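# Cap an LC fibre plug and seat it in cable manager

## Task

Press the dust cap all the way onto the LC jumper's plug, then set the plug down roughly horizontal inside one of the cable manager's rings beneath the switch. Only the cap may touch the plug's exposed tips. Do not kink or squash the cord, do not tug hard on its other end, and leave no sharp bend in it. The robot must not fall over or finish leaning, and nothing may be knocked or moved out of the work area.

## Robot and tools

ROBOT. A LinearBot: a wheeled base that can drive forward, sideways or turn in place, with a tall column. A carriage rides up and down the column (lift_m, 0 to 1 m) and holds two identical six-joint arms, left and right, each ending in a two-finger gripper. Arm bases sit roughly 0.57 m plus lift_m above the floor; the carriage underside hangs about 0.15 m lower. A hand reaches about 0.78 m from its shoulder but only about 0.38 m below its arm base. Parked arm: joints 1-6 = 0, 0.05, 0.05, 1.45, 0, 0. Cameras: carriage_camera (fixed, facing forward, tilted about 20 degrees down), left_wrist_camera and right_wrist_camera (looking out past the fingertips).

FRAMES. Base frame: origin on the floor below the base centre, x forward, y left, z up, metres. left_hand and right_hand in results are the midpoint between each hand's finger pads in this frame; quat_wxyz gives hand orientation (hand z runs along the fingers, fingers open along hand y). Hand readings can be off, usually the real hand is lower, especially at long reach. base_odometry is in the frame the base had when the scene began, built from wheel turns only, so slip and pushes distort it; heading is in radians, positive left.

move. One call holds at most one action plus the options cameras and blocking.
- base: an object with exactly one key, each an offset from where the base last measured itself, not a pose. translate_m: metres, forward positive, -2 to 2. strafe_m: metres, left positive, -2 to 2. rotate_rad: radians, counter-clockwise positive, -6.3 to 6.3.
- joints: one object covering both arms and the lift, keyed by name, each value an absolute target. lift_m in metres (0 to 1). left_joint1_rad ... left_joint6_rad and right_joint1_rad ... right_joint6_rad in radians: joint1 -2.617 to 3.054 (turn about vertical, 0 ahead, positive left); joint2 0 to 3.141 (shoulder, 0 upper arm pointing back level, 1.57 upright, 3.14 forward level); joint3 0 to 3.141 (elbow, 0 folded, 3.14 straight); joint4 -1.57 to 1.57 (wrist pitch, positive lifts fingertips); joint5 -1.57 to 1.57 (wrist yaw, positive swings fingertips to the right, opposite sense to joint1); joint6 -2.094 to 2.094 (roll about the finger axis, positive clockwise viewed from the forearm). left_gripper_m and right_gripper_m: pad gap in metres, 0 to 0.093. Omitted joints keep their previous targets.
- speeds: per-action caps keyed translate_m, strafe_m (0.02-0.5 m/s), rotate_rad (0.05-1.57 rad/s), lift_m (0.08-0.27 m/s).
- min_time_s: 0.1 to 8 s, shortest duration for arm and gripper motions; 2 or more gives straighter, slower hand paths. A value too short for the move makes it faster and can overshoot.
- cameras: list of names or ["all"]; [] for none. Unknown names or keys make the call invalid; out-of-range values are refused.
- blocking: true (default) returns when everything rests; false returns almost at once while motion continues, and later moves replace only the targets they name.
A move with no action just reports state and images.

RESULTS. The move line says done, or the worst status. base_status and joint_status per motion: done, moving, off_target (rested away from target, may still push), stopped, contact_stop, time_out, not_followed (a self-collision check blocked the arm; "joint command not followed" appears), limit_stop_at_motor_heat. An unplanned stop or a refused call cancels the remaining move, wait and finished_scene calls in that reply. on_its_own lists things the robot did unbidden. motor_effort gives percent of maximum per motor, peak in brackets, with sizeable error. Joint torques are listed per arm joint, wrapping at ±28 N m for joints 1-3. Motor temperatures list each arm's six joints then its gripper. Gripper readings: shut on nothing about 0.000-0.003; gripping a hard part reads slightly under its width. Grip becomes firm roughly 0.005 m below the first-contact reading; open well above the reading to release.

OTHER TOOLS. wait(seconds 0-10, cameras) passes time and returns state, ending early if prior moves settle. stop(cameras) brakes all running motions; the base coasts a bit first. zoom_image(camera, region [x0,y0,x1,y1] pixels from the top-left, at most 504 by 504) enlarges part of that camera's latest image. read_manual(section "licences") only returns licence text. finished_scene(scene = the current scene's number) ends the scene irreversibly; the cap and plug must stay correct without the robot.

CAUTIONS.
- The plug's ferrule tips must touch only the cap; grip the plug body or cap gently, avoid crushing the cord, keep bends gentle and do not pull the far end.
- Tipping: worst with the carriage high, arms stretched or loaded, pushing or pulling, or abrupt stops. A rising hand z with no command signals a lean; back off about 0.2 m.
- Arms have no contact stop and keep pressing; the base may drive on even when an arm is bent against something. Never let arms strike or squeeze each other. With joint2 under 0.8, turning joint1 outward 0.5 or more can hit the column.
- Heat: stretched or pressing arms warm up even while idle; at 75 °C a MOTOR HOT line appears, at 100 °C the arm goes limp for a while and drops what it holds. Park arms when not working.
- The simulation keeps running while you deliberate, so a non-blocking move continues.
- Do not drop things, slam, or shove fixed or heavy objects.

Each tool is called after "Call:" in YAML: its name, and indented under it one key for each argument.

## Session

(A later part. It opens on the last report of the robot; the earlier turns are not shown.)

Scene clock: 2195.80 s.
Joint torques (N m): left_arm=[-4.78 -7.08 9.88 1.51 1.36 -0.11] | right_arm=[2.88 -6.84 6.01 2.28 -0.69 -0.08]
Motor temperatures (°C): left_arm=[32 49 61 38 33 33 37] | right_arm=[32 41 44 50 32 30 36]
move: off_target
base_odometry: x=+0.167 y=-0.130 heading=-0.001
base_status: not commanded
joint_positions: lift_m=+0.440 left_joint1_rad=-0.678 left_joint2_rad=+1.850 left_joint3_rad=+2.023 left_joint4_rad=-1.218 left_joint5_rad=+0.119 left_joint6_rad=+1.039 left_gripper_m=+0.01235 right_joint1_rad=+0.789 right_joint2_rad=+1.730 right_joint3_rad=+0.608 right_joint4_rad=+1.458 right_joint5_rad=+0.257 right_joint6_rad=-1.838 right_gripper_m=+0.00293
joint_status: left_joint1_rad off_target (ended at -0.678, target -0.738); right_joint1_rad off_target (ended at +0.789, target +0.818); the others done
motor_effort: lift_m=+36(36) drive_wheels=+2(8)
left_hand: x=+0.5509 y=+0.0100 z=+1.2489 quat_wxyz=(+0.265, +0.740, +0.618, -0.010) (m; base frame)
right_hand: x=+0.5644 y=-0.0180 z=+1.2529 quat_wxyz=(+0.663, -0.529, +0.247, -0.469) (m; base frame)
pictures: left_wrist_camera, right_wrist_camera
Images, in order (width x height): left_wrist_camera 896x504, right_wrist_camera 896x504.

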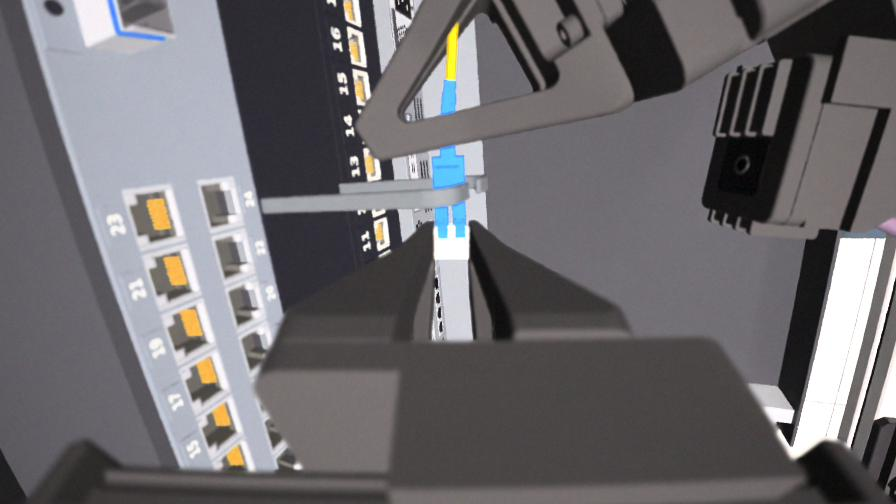

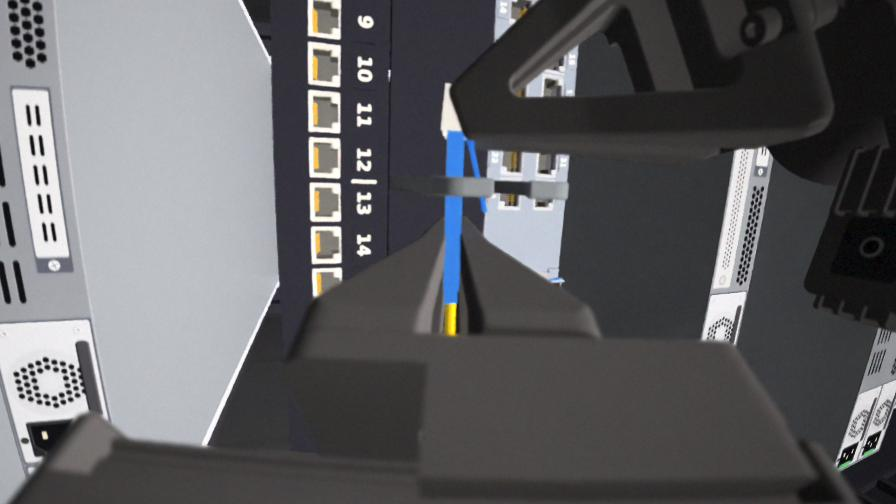

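Call:
move:
  joints: {"left_joint2_rad": 1.8745, "left_joint3_rad": 2.067, "right_joint1_rad": 0.822, "right_joint2_rad": 1.746, "right_joint3_rad": 0.621}
  min_time_s: 2.5
  cameras: ["left_wrist_camera","right_wrist_camera"]

Call:
zoom_image:
  camera: "left_wrist_camera"
  region: [390, 140, 520, 270]

Call:
zoom_image:
  camera: "right_wrist_camera"
  region: [390, 20, 550, 180]

Scene clock: 2209.40 s.
Joint torques (N m): left_arm=[-4.71 -6.22 10.03 1.64 1.37 -0.1] | right_arm=[2.88 -6.23 6.83 2.19 -0.69 -0.08]
Motor temperatures (°C): left_arm=[32 49 62 38 33 33 37] | right_arm=[32 41 44 50 32 30 36]
move: off_target
base_odometry: x=+0.167 y=-0.130 heading=-0.001
base_status: not commanded
joint_positions: lift_m=+0.440 left_joint1_rad=-0.679 left_joint2_rad=+1.850 left_joint3_rad=+2.035 left_joint4_rad=-1.231 left_joint5_rad=+0.118 left_joint6_rad=+1.039 left_gripper_m=+0.01235 right_joint1_rad=+0.793 right_joint2_rad=+1.730 right_joint3_rad=+0.608 right_joint4_rad=+1.464 right_joint5_rad=+0.257 right_joint6_rad=-1.838 right_gripper_m=+0.00293
joint_status: right_joint1_rad off_target (ended at +0.793, target +0.822); the others done
motor_effort: lift_m=+36(36) drive_wheels=+1(7)
left_hand: x=+0.5497 y=+0.0108 z=+1.2515 quat_wxyz=(+0.265, +0.740, +0.618, -0.010) (m; base frame)
right_hand: x=+0.5629 y=-0.0172 z=+1.2545 quat_wxyz=(+0.665, -0.527, +0.246, -0.468) (m; base frame)
pictures: left_wrist_camera, right_wrist_camera
Images, in order (width x height): left_wrist_camera 896x504, right_wrist_camera 896x504.

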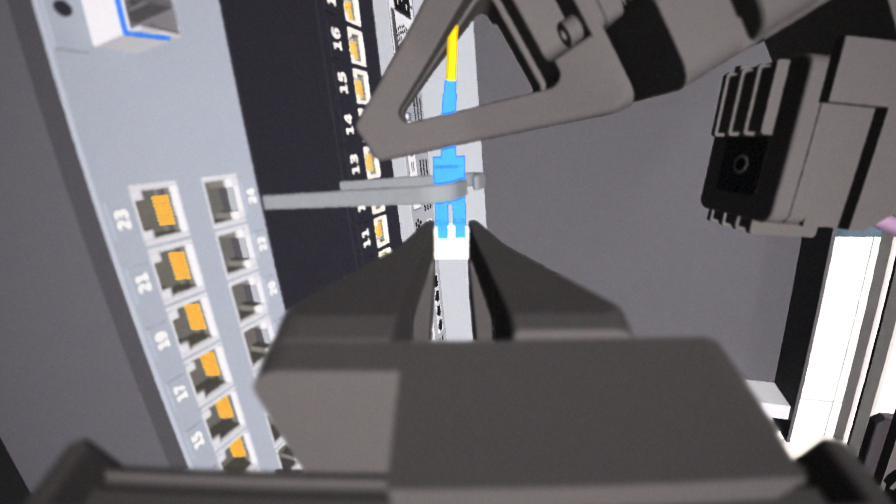

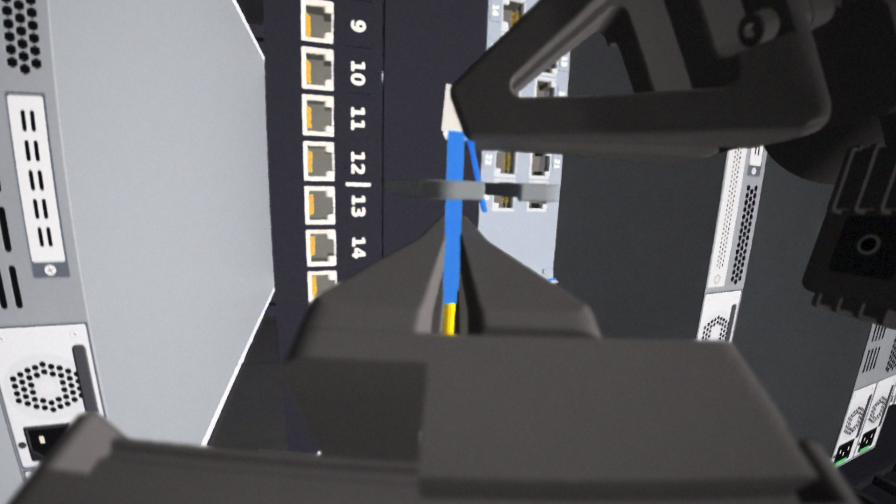

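Scaled by 3.877 from the camera's 896x504 image, which has a finer 1280x720 frame.

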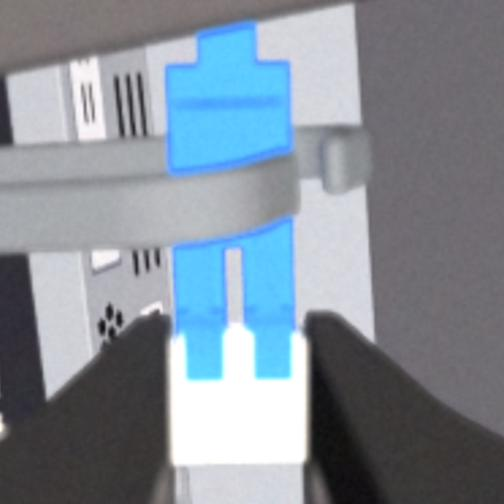

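Scaled by 3.150 from the camera's 896x504 image, which has a finer 1280x720 frame.

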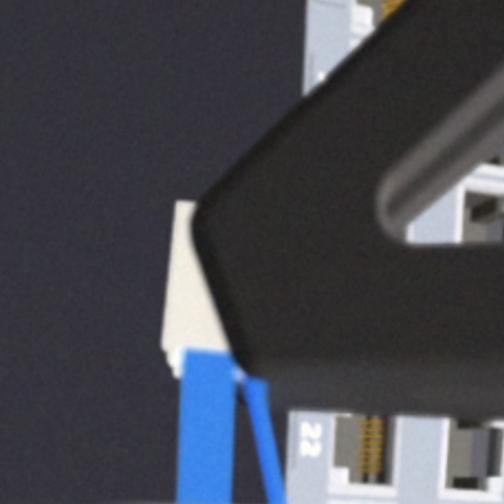

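Call:
move:
  joints: {"left_joint1_rad": -0.752, "left_joint5_rad": 0.265, "right_joint1_rad": 0.834, "right_joint5_rad": 0.185}
  min_time_s: 2
  cameras: ["left_wrist_camera","right_wrist_camera"]

Call:
zoom_image:
  camera: "left_wrist_camera"
  region: [390, 140, 520, 270]

Call:
zoom_image:
  camera: "right_wrist_camera"
  region: [390, 20, 550, 180]

Scene clock: 2217.97 s.
Joint torques (N m): left_arm=[-5.45 -6.26 9.98 1.7 1.58 -0.1] | right_arm=[3.48 -6.24 6.84 2.19 -0.9 -0.08]
Motor temperatures (°C): left_arm=[32 49 61 38 34 33 37] | right_arm=[32 41 44 51 32 30 36]
move: off_target
base_odometry: x=+0.167 y=-0.130 heading=-0.001
base_status: not commanded
joint_positions: lift_m=+0.440 left_joint1_rad=-0.684 left_joint2_rad=+1.850 left_joint3_rad=+2.035 left_joint4_rad=-1.236 left_joint5_rad=+0.109 left_joint6_rad=+1.039 left_gripper_m=+0.01235 right_joint1_rad=+0.799 right_joint2_rad=+1.730 right_joint3_rad=+0.608 right_joint4_rad=+1.464 right_joint5_rad=+0.267 right_joint6_rad=-1.838 right_gripper_m=+0.00293
joint_status: left_joint1_rad off_target (ended at -0.684, target -0.752); left_joint5_rad off_target (ended at +0.109, target +0.265); right_joint1_rad off_target (ended at +0.799, target +0.834); right_joint5_rad off_target (ended at +0.267, target +0.185)
motor_effort: lift_m=+36(36) drive_wheels=+3(6)
left_hand: x=+0.5484 y=+0.0109 z=+1.2507 quat_wxyz=(+0.262, +0.741, +0.618, -0.007) (m; base frame)
right_hand: x=+0.5619 y=-0.0163 z=+1.2544 quat_wxyz=(+0.665, -0.526, +0.248, -0.468) (m; base frame)
pictures: left_wrist_camera, right_wrist_camera
Images, in order (width x height): left_wrist_camera 896x504, right_wrist_camera 896x504.

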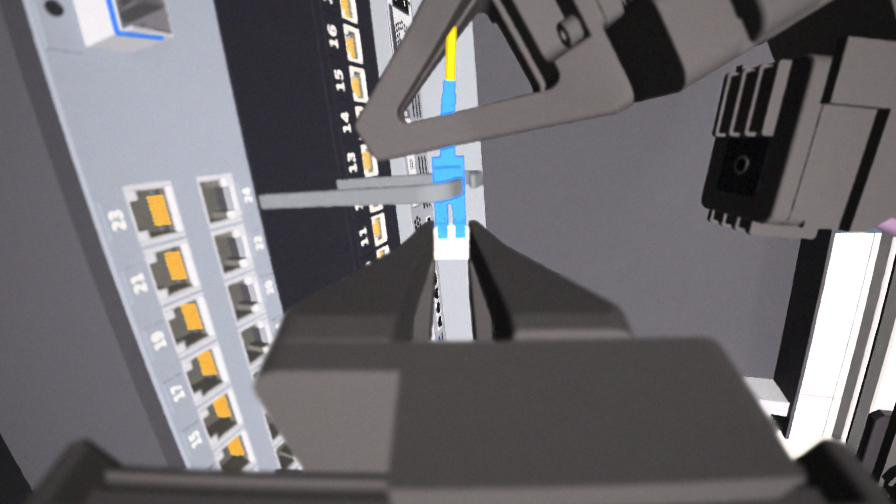

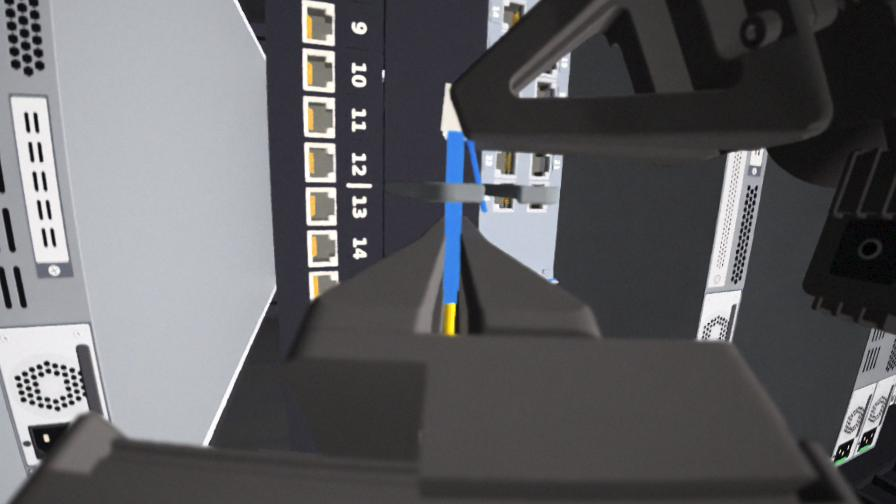

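Scaled by 3.877 from the camera's 896x504 image, which has a finer 1280x720 frame.

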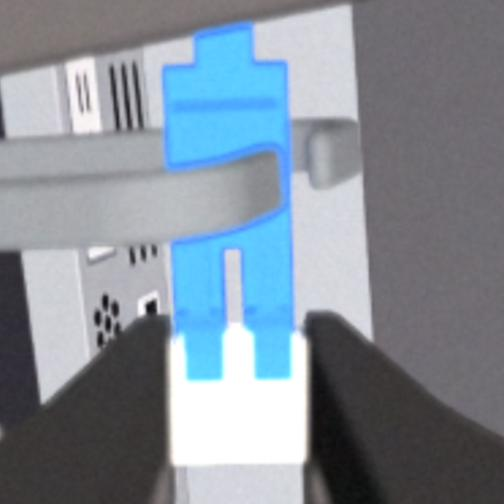

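Scaled by 3.150 from the camera's 896x504 image, which has a finer 1280x720 frame.

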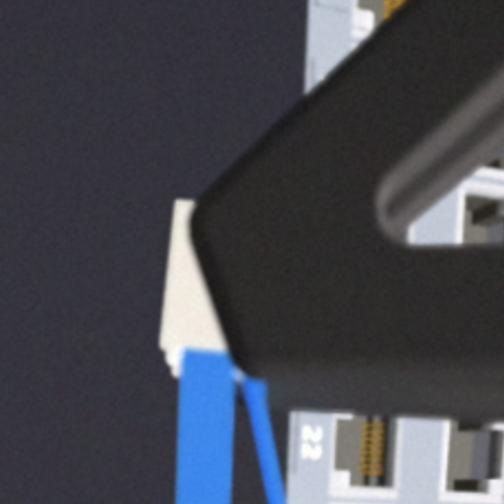

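Call:
move:
  joints: {"left_joint1_rad": -0.686, "left_joint5_rad": 0.118, "left_joint2_rad": 1.862, "left_joint3_rad": 2.055, "left_joint4_rad": -1.225, "left_joint6_rad": 1.036, "right_joint1_rad": 0.797, "right_joint5_rad": 0.255, "right_joint2_rad": 1.738, "right_joint3_rad": 0.611, "right_joint4_rad": 1.462}
  min_time_s: 2.5
  cameras: ["left_wrist_camera","right_wrist_camera"]

Scene clock: 2228.50 s.
Joint torques (N m): left_arm=[-0.14 -7.24 8.95 1.4 0.41 -0.04] | right_arm=[-0.18 -7.01 5.97 2.42 -0.18 -0.08]
Motor temperatures (°C): left_arm=[32 48 61 39 34 33 37] | right_arm=[32 41 45 51 32 30 37]
move: off_target
base_odometry: x=+0.167 y=-0.130 heading=-0.001
base_status: not commanded
joint_positions: lift_m=+0.440 left_joint1_rad=-0.683 left_joint2_rad=+1.850 left_joint3_rad=+2.035 left_joint4_rad=-1.236 left_joint5_rad=+0.092 left_joint6_rad=+1.039 left_gripper_m=+0.01235 right_joint1_rad=+0.798 right_joint2_rad=+1.730 right_joint3_rad=+0.608 right_joint4_rad=+1.462 right_joint5_rad=+0.269 right_joint6_rad=-1.838 right_gripper_m=+0.00293
joint_status: left_joint5_rad off_target (ended at +0.092, target +0.118); the others done
motor_effort: lift_m=+36(36) drive_wheels=+3(6)
left_hand: x=+0.5505 y=+0.0134 z=+1.2504 quat_wxyz=(+0.260, +0.740, +0.620, +0.002) (m; base frame)
right_hand: x=+0.5625 y=-0.0168 z=+1.2538 quat_wxyz=(+0.664, -0.527, +0.249, -0.469) (m; base frame)
pictures: left_wrist_camera, right_wrist_camera
Images, in order (width x height): left_wrist_camera 896x504, right_wrist_camera 896x504.

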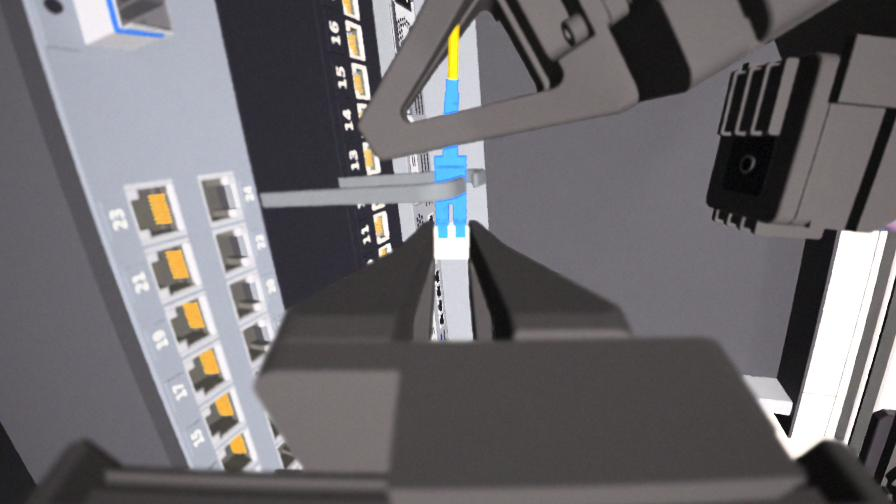

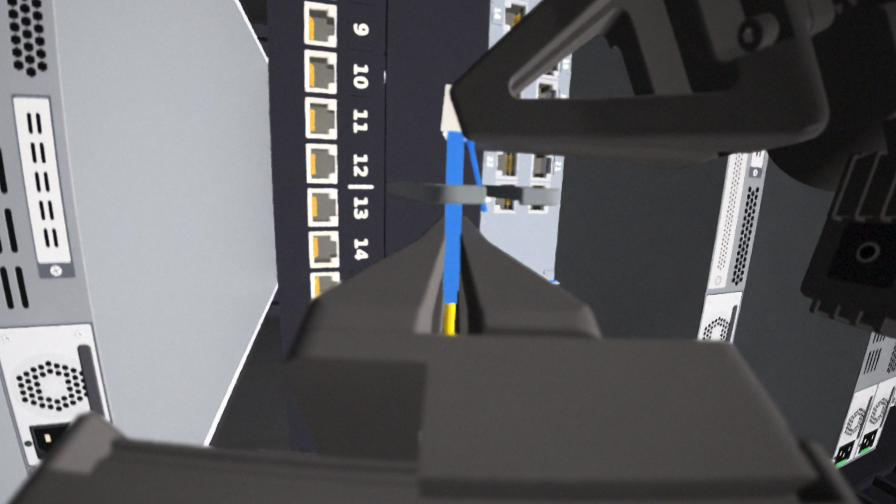

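Call:
move:
  joints: {"left_joint5_rad": 0.098, "left_gripper_m": 0.03}
  min_time_s: 3
  cameras: ["left_wrist_camera","right_wrist_camera"]

Call:
zoom_image:
  camera: "left_wrist_camera"
  region: [390, 140, 520, 270]

Call:
zoom_image:
  camera: "right_wrist_camera"
  region: [390, 20, 550, 180]

Scene clock: 2239.33 s.
Joint torques (N m): left_arm=[-0.17 -7.27 8.98 1.36 0.15 -0.04] | right_arm=[-0.2 -7.01 5.96 2.41 -0.13 -0.08]
Motor temperatures (°C): left_arm=[32 49 60 39 33 33 36] | right_arm=[32 41 45 52 32 30 37]
move: done
base_odometry: x=+0.167 y=-0.130 heading=-0.001
base_status: not commanded
joint_positions: lift_m=+0.440 left_joint1_rad=-0.683 left_joint2_rad=+1.850 left_joint3_rad=+2.035 left_joint4_rad=-1.232 left_joint5_rad=+0.098 left_joint6_rad=+1.039 left_gripper_m=+0.02989 right_joint1_rad=+0.798 right_joint2_rad=+1.730 right_joint3_rad=+0.608 right_joint4_rad=+1.462 right_joint5_rad=+0.265 right_joint6_rad=-1.838 right_gripper_m=+0.00293
joint_status: all done
motor_effort: lift_m=+36(36) drive_wheels=+1(6)
left_hand: x=+0.5505 y=+0.0121 z=+1.2510 quat_wxyz=(+0.262, +0.740, +0.619, -0.001) (m; base frame)
right_hand: x=+0.5621 y=-0.0162 z=+1.2539 quat_wxyz=(+0.665, -0.527, +0.248, -0.468) (m; base frame)
pictures: left_wrist_camera, right_wrist_camera
Images, in order (width x height): left_wrist_camera 896x504, right_wrist_camera 896x504.

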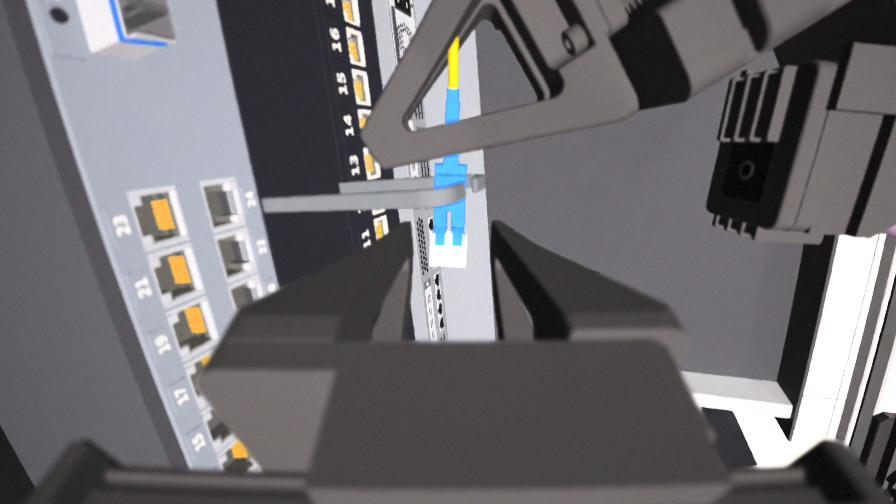

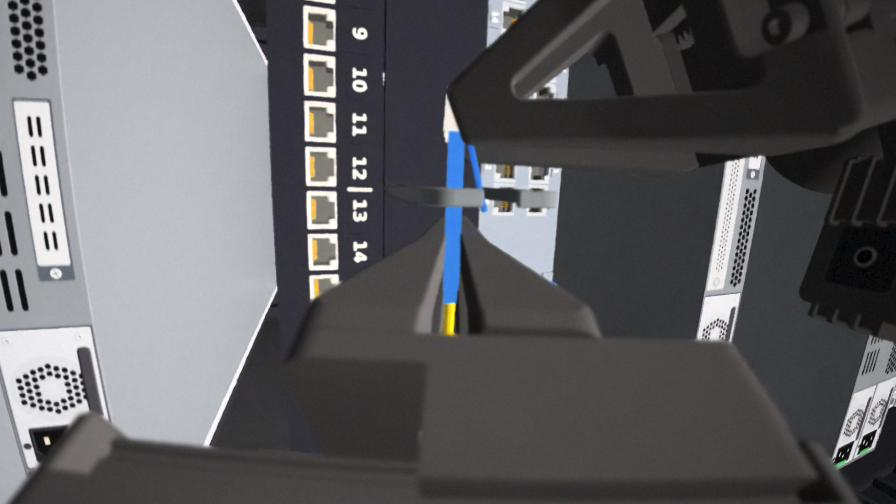

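Scaled by 3.877 from the camera's 896x504 image, which has a finer 1280x720 frame.

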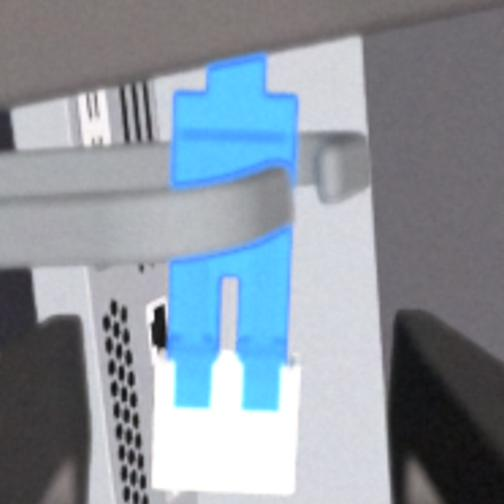

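Scaled by 3.150 from the camera's 896x504 image, which has a finer 1280x720 frame.

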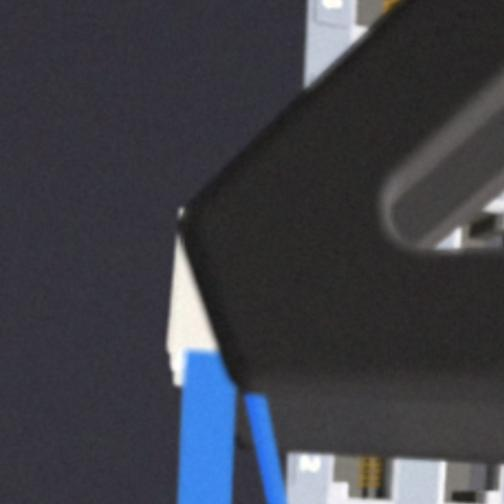

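Call:
move:
  joints: {"left_joint1_rad": -0.665, "left_joint3_rad": 2.224, "left_joint4_rad": -1.398, "left_joint5_rad": 0.112, "left_joint6_rad": 1.057}
  min_time_s: 3
  cameras: ["left_wrist_camera","right_wrist_camera"]

Call:
zoom_image:
  camera: "right_wrist_camera"
  region: [360, 20, 620, 280]

Scene clock: 2266.87 s.
Joint torques (N m): left_arm=[0.83 -6.82 9.55 1.17 0.28 0.09] | right_arm=[-0.18 -7.02 5.96 2.41 -0.14 -0.08]
Motor temperatures (°C): left_arm=[31 49 60 38 32 33 35] | right_arm=[31 41 45 53 32 30 37]
move: done
base_odometry: x=+0.167 y=-0.130 heading=-0.001
base_status: not commanded
joint_positions: lift_m=+0.440 left_joint1_rad=-0.675 left_joint2_rad=+1.850 left_joint3_rad=+2.191 left_joint4_rad=-1.388 left_joint5_rad=+0.099 left_joint6_rad=+1.046 left_gripper_m=+0.02989 right_joint1_rad=+0.798 right_joint2_rad=+1.730 right_joint3_rad=+0.608 right_joint4_rad=+1.462 right_joint5_rad=+0.265 right_joint6_rad=-1.838 right_gripper_m=+0.00293
joint_status: all done
motor_effort: lift_m=+36(36) drive_wheels=+1(7)
left_hand: x=+0.5383 y=+0.0266 z=+1.2858 quat_wxyz=(+0.263, +0.740, +0.619, +0.001) (m; base frame)
right_hand: x=+0.5621 y=-0.0162 z=+1.2539 quat_wxyz=(+0.665, -0.527, +0.248, -0.468) (m; base frame)
pictures: left_wrist_camera, right_wrist_camera
Images, in order (width x height): left_wrist_camera 896x504, right_wrist_camera 896x504.

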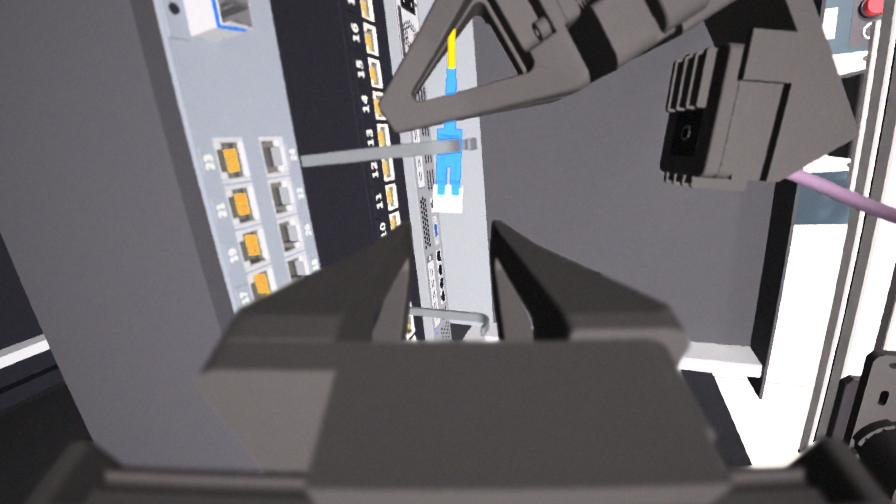

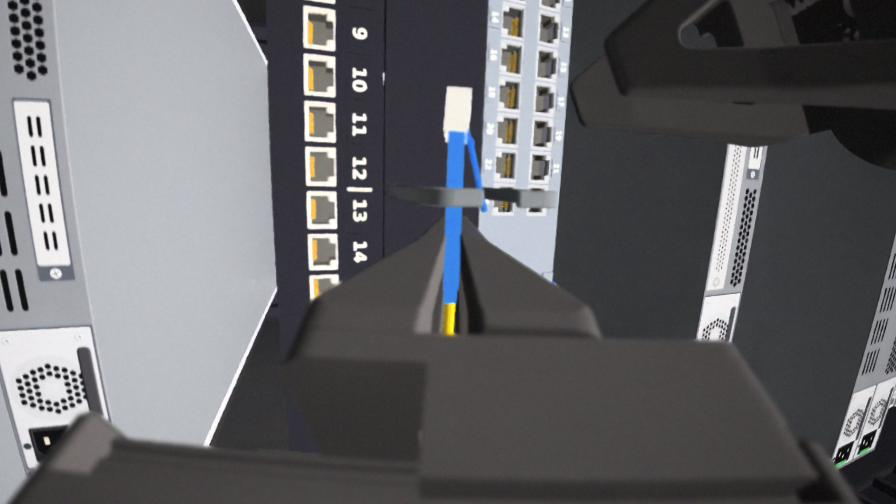

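Scaled by 1.938 from the camera's 896x504 image, which has a finer 1280x720 frame.

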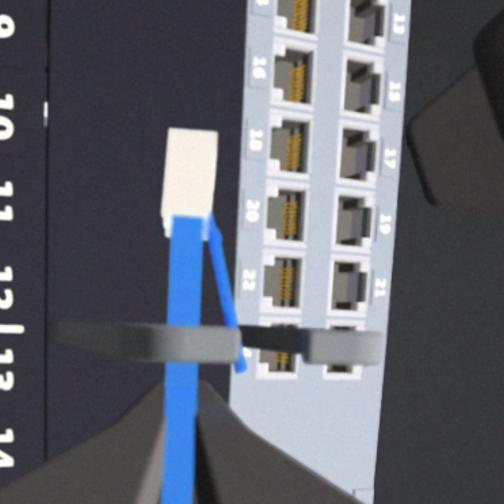

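Call:
move:
  joints: {"left_joint1_rad": -0.789, "left_joint2_rad": 1.629, "left_joint3_rad": 1.952, "left_joint4_rad": -1.332, "left_joint5_rad": 0.031, "left_joint6_rad": 0.945}
  min_time_s: 3
  cameras: ["left_wrist_camera", "carriage_camera"]

Scene clock: 2282.87 s.
Joint torques (N m): left_arm=[-0.64 -8.64 5.56 1.47 0.02 -0.12] | right_arm=[-0.2 -7.01 5.96 2.42 -0.14 -0.09]
Motor temperatures (°C): left_arm=[30 49 60 38 31 33 35] | right_arm=[31 41 45 53 32 30 37]
move: done
base_odometry: x=+0.167 y=-0.130 heading=-0.001
base_status: not commanded
joint_positions: lift_m=+0.440 left_joint1_rad=-0.781 left_joint2_rad=+1.658 left_joint3_rad=+1.966 left_joint4_rad=-1.348 left_joint5_rad=+0.044 left_joint6_rad=+0.956 left_gripper_m=+0.02989 right_joint1_rad=+0.798 right_joint2_rad=+1.730 right_joint3_rad=+0.608 right_joint4_rad=+1.462 right_joint5_rad=+0.265 right_joint6_rad=-1.838 right_gripper_m=+0.00293
joint_status: all done
motor_effort: lift_m=+36(36) drive_wheels=+1(6)
left_hand: x=+0.4825 y=+0.0314 z=+1.2883 quat_wxyz=(+0.263, +0.740, +0.619, +0.002) (m; base frame)
right_hand: x=+0.5621 y=-0.0162 z=+1.2539 quat_wxyz=(+0.665, -0.527, +0.248, -0.468) (m; base frame)
pictures: carriage_camera, left_wrist_camera
Images, in order (width x height): carriage_camera 896x504, left_wrist_camera 896x504.

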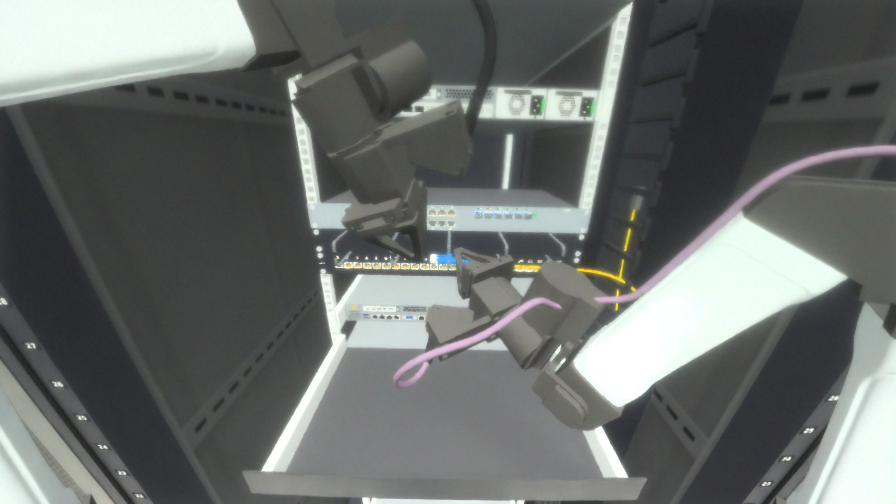

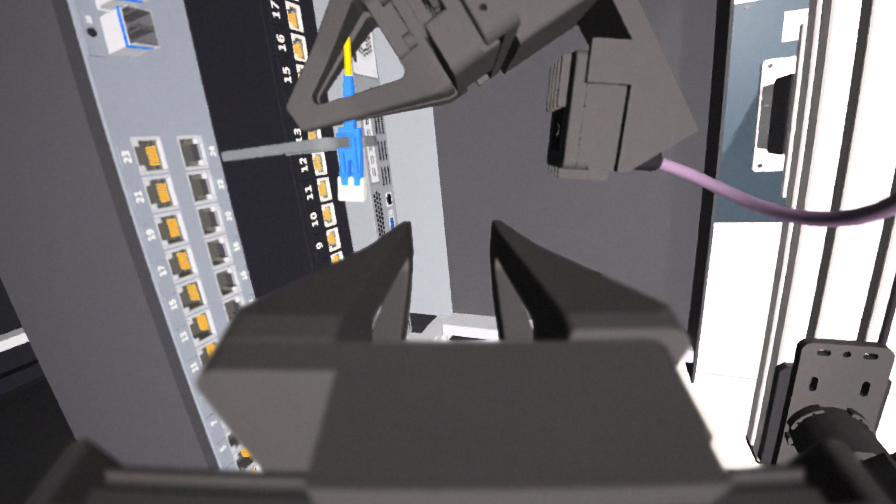

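Call:
move:
  joints: {"right_joint1_rad": 0.764, "right_joint2_rad": 1.540, "right_joint3_rad": 0.676, "right_joint4_rad": 1.065, "right_joint5_rad": 0.224, "right_joint6_rad": -1.697}
  min_time_s: 3
  cameras: ["left_wrist_camera", "right_wrist_camera"]

Scene clock: 2302.63 s.
Joint torques (N m): left_arm=[-0.64 -8.65 5.53 1.47 0.01 -0.12] | right_arm=[-0.62 -8.87 8.84 2.42 -0.12 0.12]
Motor temperatures (°C): left_arm=[30 52 58 38 31 33 35] | right_arm=[31 41 45 53 32 30 37]
move: done
base_odometry: x=+0.167 y=-0.130 heading=-0.001
base_status: not commanded
joint_positions: lift_m=+0.440 left_joint1_rad=-0.781 left_joint2_rad=+1.658 left_joint3_rad=+1.966 left_joint4_rad=-1.347 left_joint5_rad=+0.044 left_joint6_rad=+0.956 left_gripper_m=+0.02989 right_joint1_rad=+0.770 right_joint2_rad=+1.560 right_joint3_rad=+0.652 right_joint4_rad=+1.080 right_joint5_rad=+0.234 right_joint6_rad=-1.707 right_gripper_m=+0.00293
joint_status: all done
motor_effort: lift_m=+36(36) drive_wheels=+2(8)
left_hand: x=+0.4827 y=+0.0313 z=+1.2884 quat_wxyz=(+0.264, +0.740, +0.619, +0.002) (m; base frame)
right_hand: x=+0.5700 y=-0.0194 z=+1.2569 quat_wxyz=(+0.644, -0.575, +0.293, -0.410) (m; base frame)
pictures: left_wrist_camera, right_wrist_camera
Images, in order (width x height): left_wrist_camera 896x504, right_wrist_camera 896x504.

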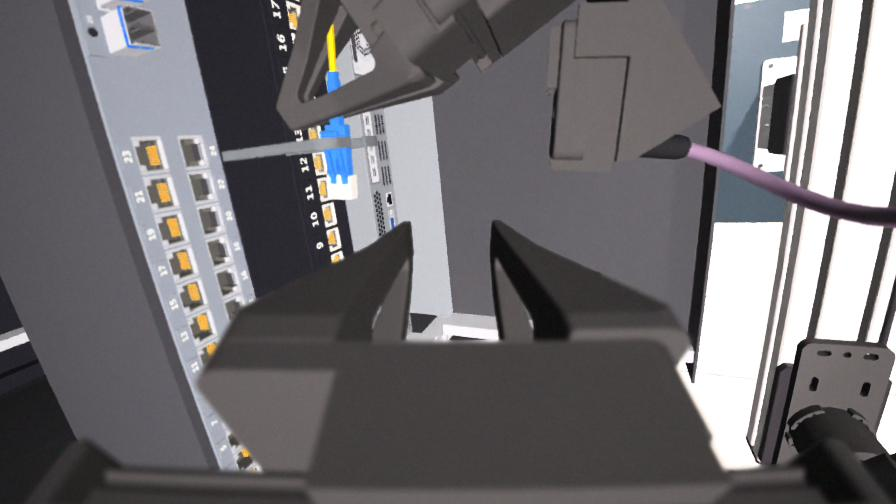

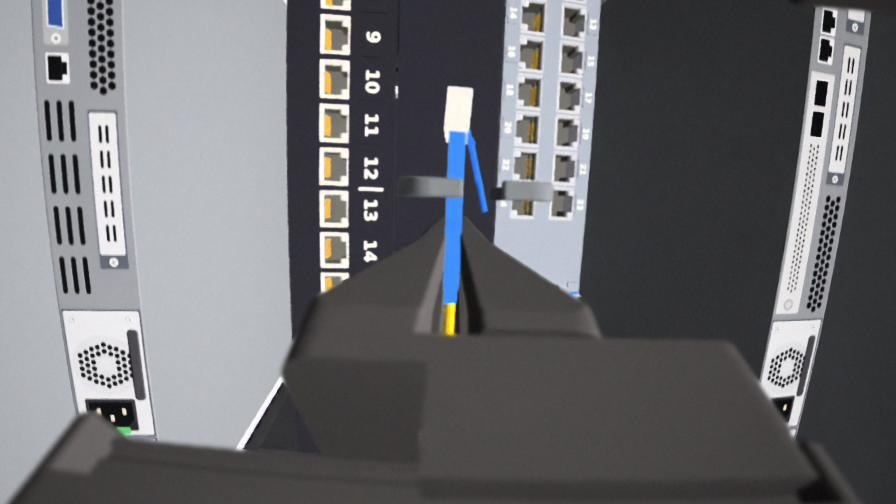

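Call:
move:
  joints: {"right_joint1_rad": 0.786, "right_joint2_rad": 1.432, "right_joint3_rad": 0.751, "right_joint4_rad": 0.711, "right_joint5_rad": 0.267, "right_joint6_rad": -1.560}
  min_time_s: 3
  cameras: ["left_wrist_camera", "right_wrist_camera"]

Call:
zoom_image:
  camera: "right_wrist_camera"
  region: [360, 60, 620, 320]

Call:
zoom_image:
  camera: "left_wrist_camera"
  region: [240, 20, 440, 220]

Scene clock: 2314.13 s.
Joint torques (N m): left_arm=[-0.65 -8.64 5.55 1.46 0.02 -0.12] | right_arm=[0.59 -8.39 9.7 2.48 0.11 0.12]
Motor temperatures (°C): left_arm=[30 52 57 39 31 33 35] | right_arm=[31 41 46 53 32 30 37]
move: done
base_odometry: x=+0.167 y=-0.130 heading=-0.001
base_status: not commanded
joint_positions: lift_m=+0.440 left_joint1_rad=-0.781 left_joint2_rad=+1.658 left_joint3_rad=+1.966 left_joint4_rad=-1.347 left_joint5_rad=+0.044 left_joint6_rad=+0.956 left_gripper_m=+0.02989 right_joint1_rad=+0.780 right_joint2_rad=+1.451 right_joint3_rad=+0.725 right_joint4_rad=+0.726 right_joint5_rad=+0.257 right_joint6_rad=-1.570 right_gripper_m=+0.00294
joint_status: all done
motor_effort: lift_m=+36(36) drive_wheels=+1(6)
left_hand: x=+0.4827 y=+0.0313 z=+1.2884 quat_wxyz=(+0.264, +0.740, +0.619, +0.002) (m; base frame)
right_hand: x=+0.5690 y=-0.0193 z=+1.2520 quat_wxyz=(+0.612, -0.612, +0.354, -0.354) (m; base frame)
pictures: left_wrist_camera, right_wrist_camera
Images, in order (width x height): left_wrist_camera 896x504, right_wrist_camera 896x504.

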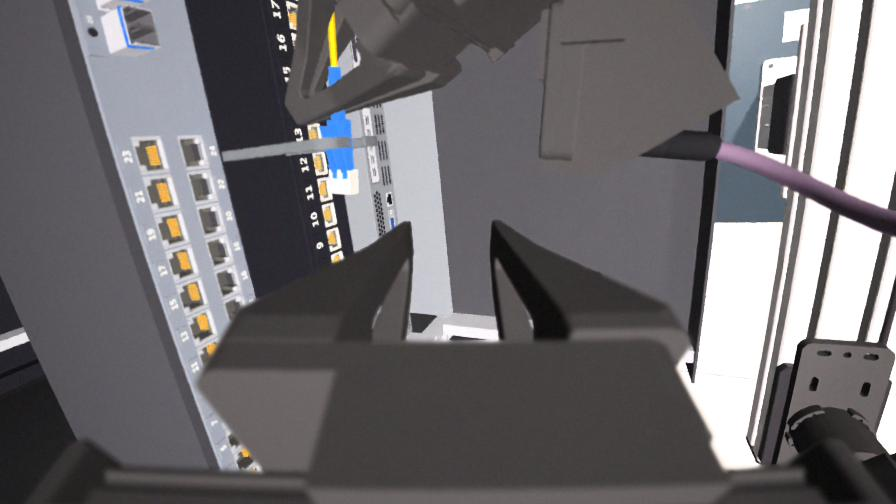

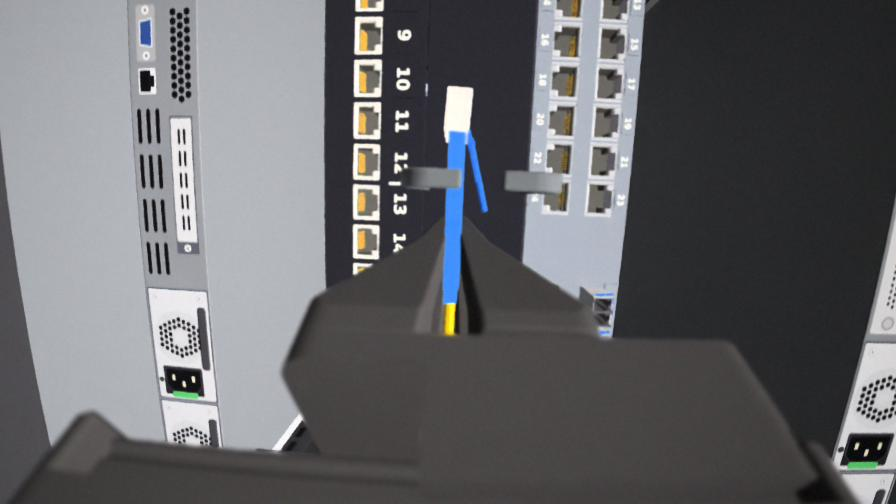

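Scaled by 1.938 from the camera's 896x504 image, which has a finer 1280x720 frame.

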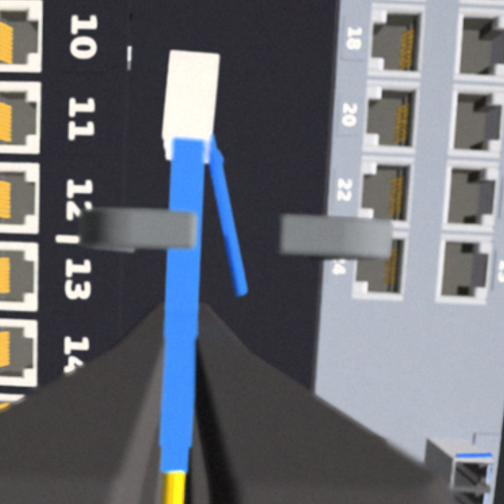

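Scaled by 2.520 from the camera's 896x504 image, which has a finer 1280x720 frame.

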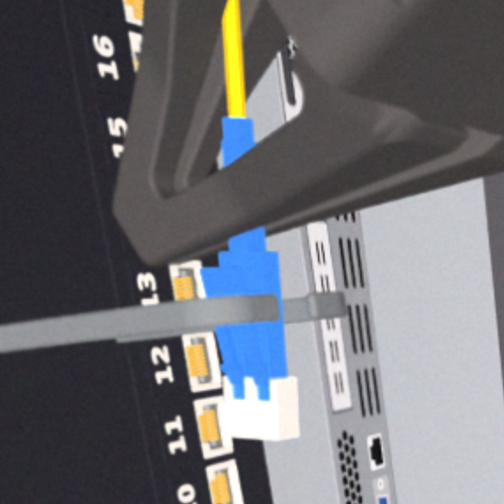

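Call:
move:
  joints: {"lift_m": 0.4298}
  speeds: {"lift_m": 0.08}
  cameras: ["left_wrist_camera", "right_wrist_camera"]

Call:
zoom_image:
  camera: "right_wrist_camera"
  region: [360, 60, 620, 320]

Call:
zoom_image:
  camera: "left_wrist_camera"
  region: [240, 20, 440, 220]

Scene clock: 2330.40 s.
Joint torques (N m): left_arm=[-0.64 -8.18 5.91 1.43 0.03 -0.11] | right_arm=[0.43 -7.94 9.22 2.61 0.1 0.1]
Motor temperatures (°C): left_arm=[30 53 56 39 30 33 35] | right_arm=[31 42 49 54 32 30 37]
move: done
base_odometry: x=+0.167 y=-0.130 heading=-0.001
base_status: not commanded
joint_positions: lift_m=+0.430 left_joint1_rad=-0.781 left_joint2_rad=+1.652 left_joint3_rad=+1.963 left_joint4_rad=-1.342 left_joint5_rad=+0.042 left_joint6_rad=+0.955 left_gripper_m=+0.02989 right_joint1_rad=+0.780 right_joint2_rad=+1.446 right_joint3_rad=+0.731 right_joint4_rad=+0.717 right_joint5_rad=+0.258 right_joint6_rad=-1.569 right_gripper_m=+0.00294
joint_status: all done
motor_effort: lift_m=+34(36) drive_wheels=+5(5)
left_hand: x=+0.4827 y=+0.0317 z=+1.2799 quat_wxyz=(+0.267, +0.739, +0.619, +0.003) (m; base frame)
right_hand: x=+0.5691 y=-0.0196 z=+1.2445 quat_wxyz=(+0.613, -0.611, +0.355, -0.354) (m; base frame)
pictures: left_wrist_camera, right_wrist_camera
Images, in order (width x height): left_wrist_camera 896x504, right_wrist_camera 896x504.

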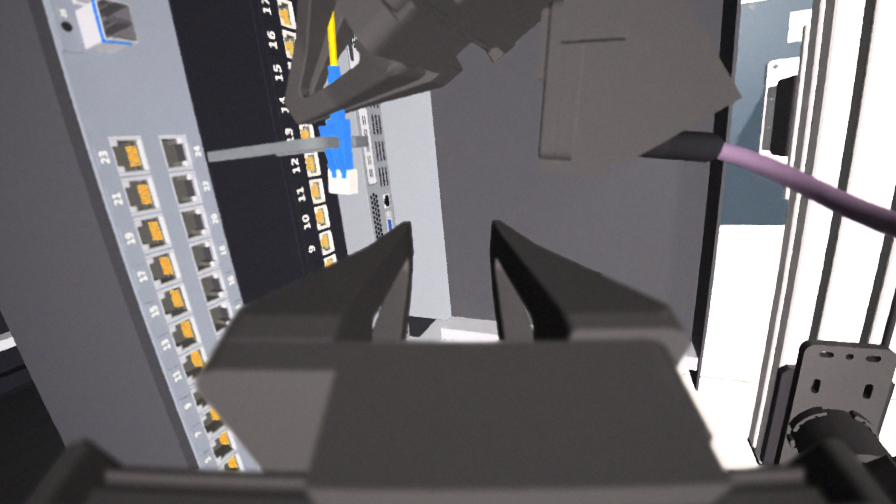

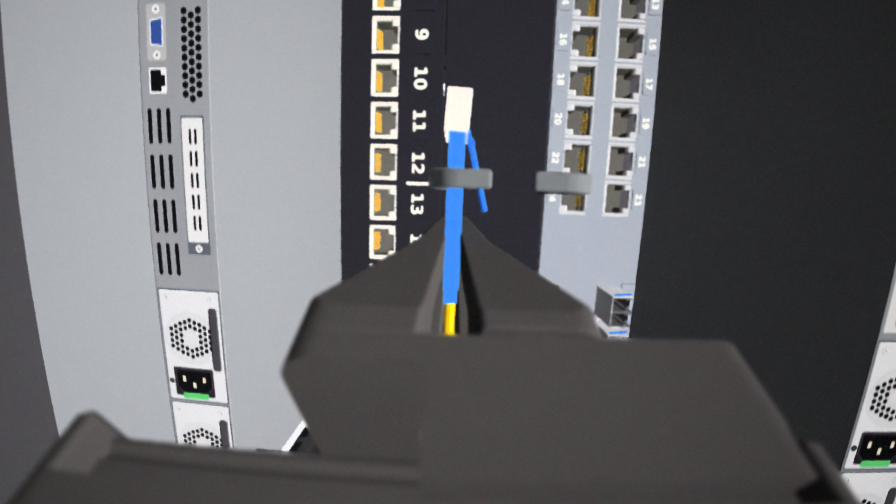

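Scaled by 1.938 from the camera's 896x504 image, which has a finer 1280x720 frame.

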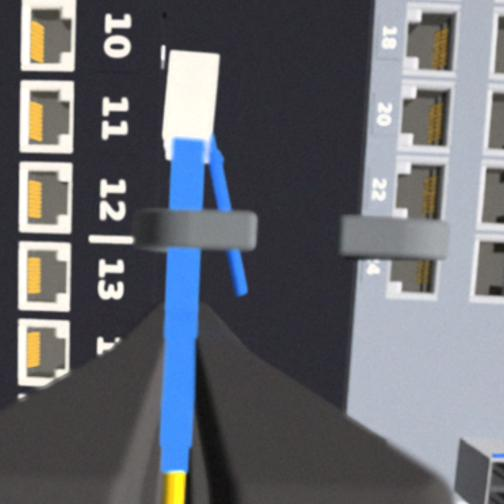

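Scaled by 2.520 from the camera's 896x504 image, which has a finer 1280x720 frame.

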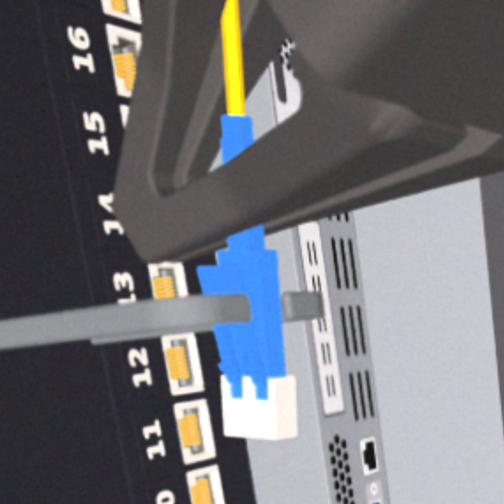

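Call:
move:
  joints: {"lift_m": 0.4272}
  speeds: {"lift_m": 0.08}
  cameras: ["right_wrist_camera"]

Call:
zoom_image:
  camera: "right_wrist_camera"
  region: [360, 60, 620, 320]

Scene clock: 2338.17 s.
Joint torques (N m): left_arm=[-0.64 -8.06 5.89 1.42 0.03 -0.11] | right_arm=[0.58 -7.83 9.18 2.63 0.09 0.1]
Motor temperatures (°C): left_arm=[30 53 56 38 30 33 34] | right_arm=[31 42 49 53 31 30 37]
move: done
base_odometry: x=+0.167 y=-0.130 heading=-0.001
base_status: not commanded
joint_positions: lift_m=+0.427 left_joint1_rad=-0.781 left_joint2_rad=+1.652 left_joint3_rad=+1.963 left_joint4_rad=-1.341 left_joint5_rad=+0.041 left_joint6_rad=+0.955 left_gripper_m=+0.02989 right_joint1_rad=+0.780 right_joint2_rad=+1.445 right_joint3_rad=+0.731 right_joint4_rad=+0.715 right_joint5_rad=+0.258 right_joint6_rad=-1.569 right_gripper_m=+0.00294
joint_status: all done
motor_effort: lift_m=+34(34) drive_wheels=+2(4)
left_hand: x=+0.4829 y=+0.0317 z=+1.2777 quat_wxyz=(+0.268, +0.739, +0.618, +0.004) (m; base frame)
right_hand: x=+0.5690 y=-0.0196 z=+1.2421 quat_wxyz=(+0.613, -0.611, +0.355, -0.354) (m; base frame)
pictures: right_wrist_camera
Images, in order (width x height): right_wrist_camera 896x504.

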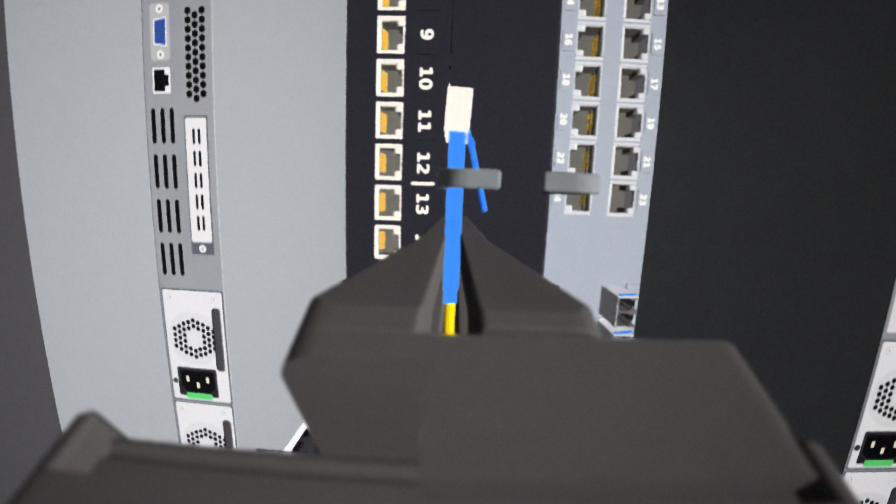

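Scaled by 1.938 from the camera's 896x504 image, which has a finer 1280x720 frame.

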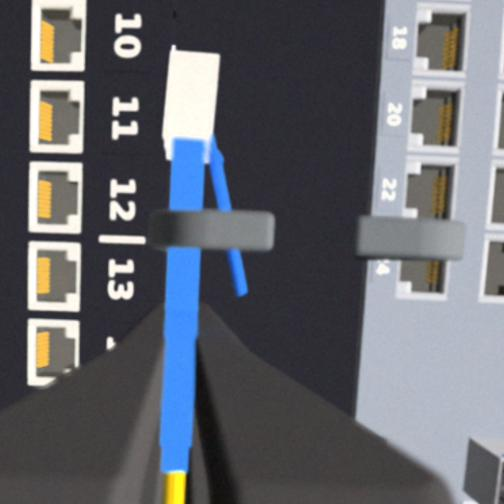

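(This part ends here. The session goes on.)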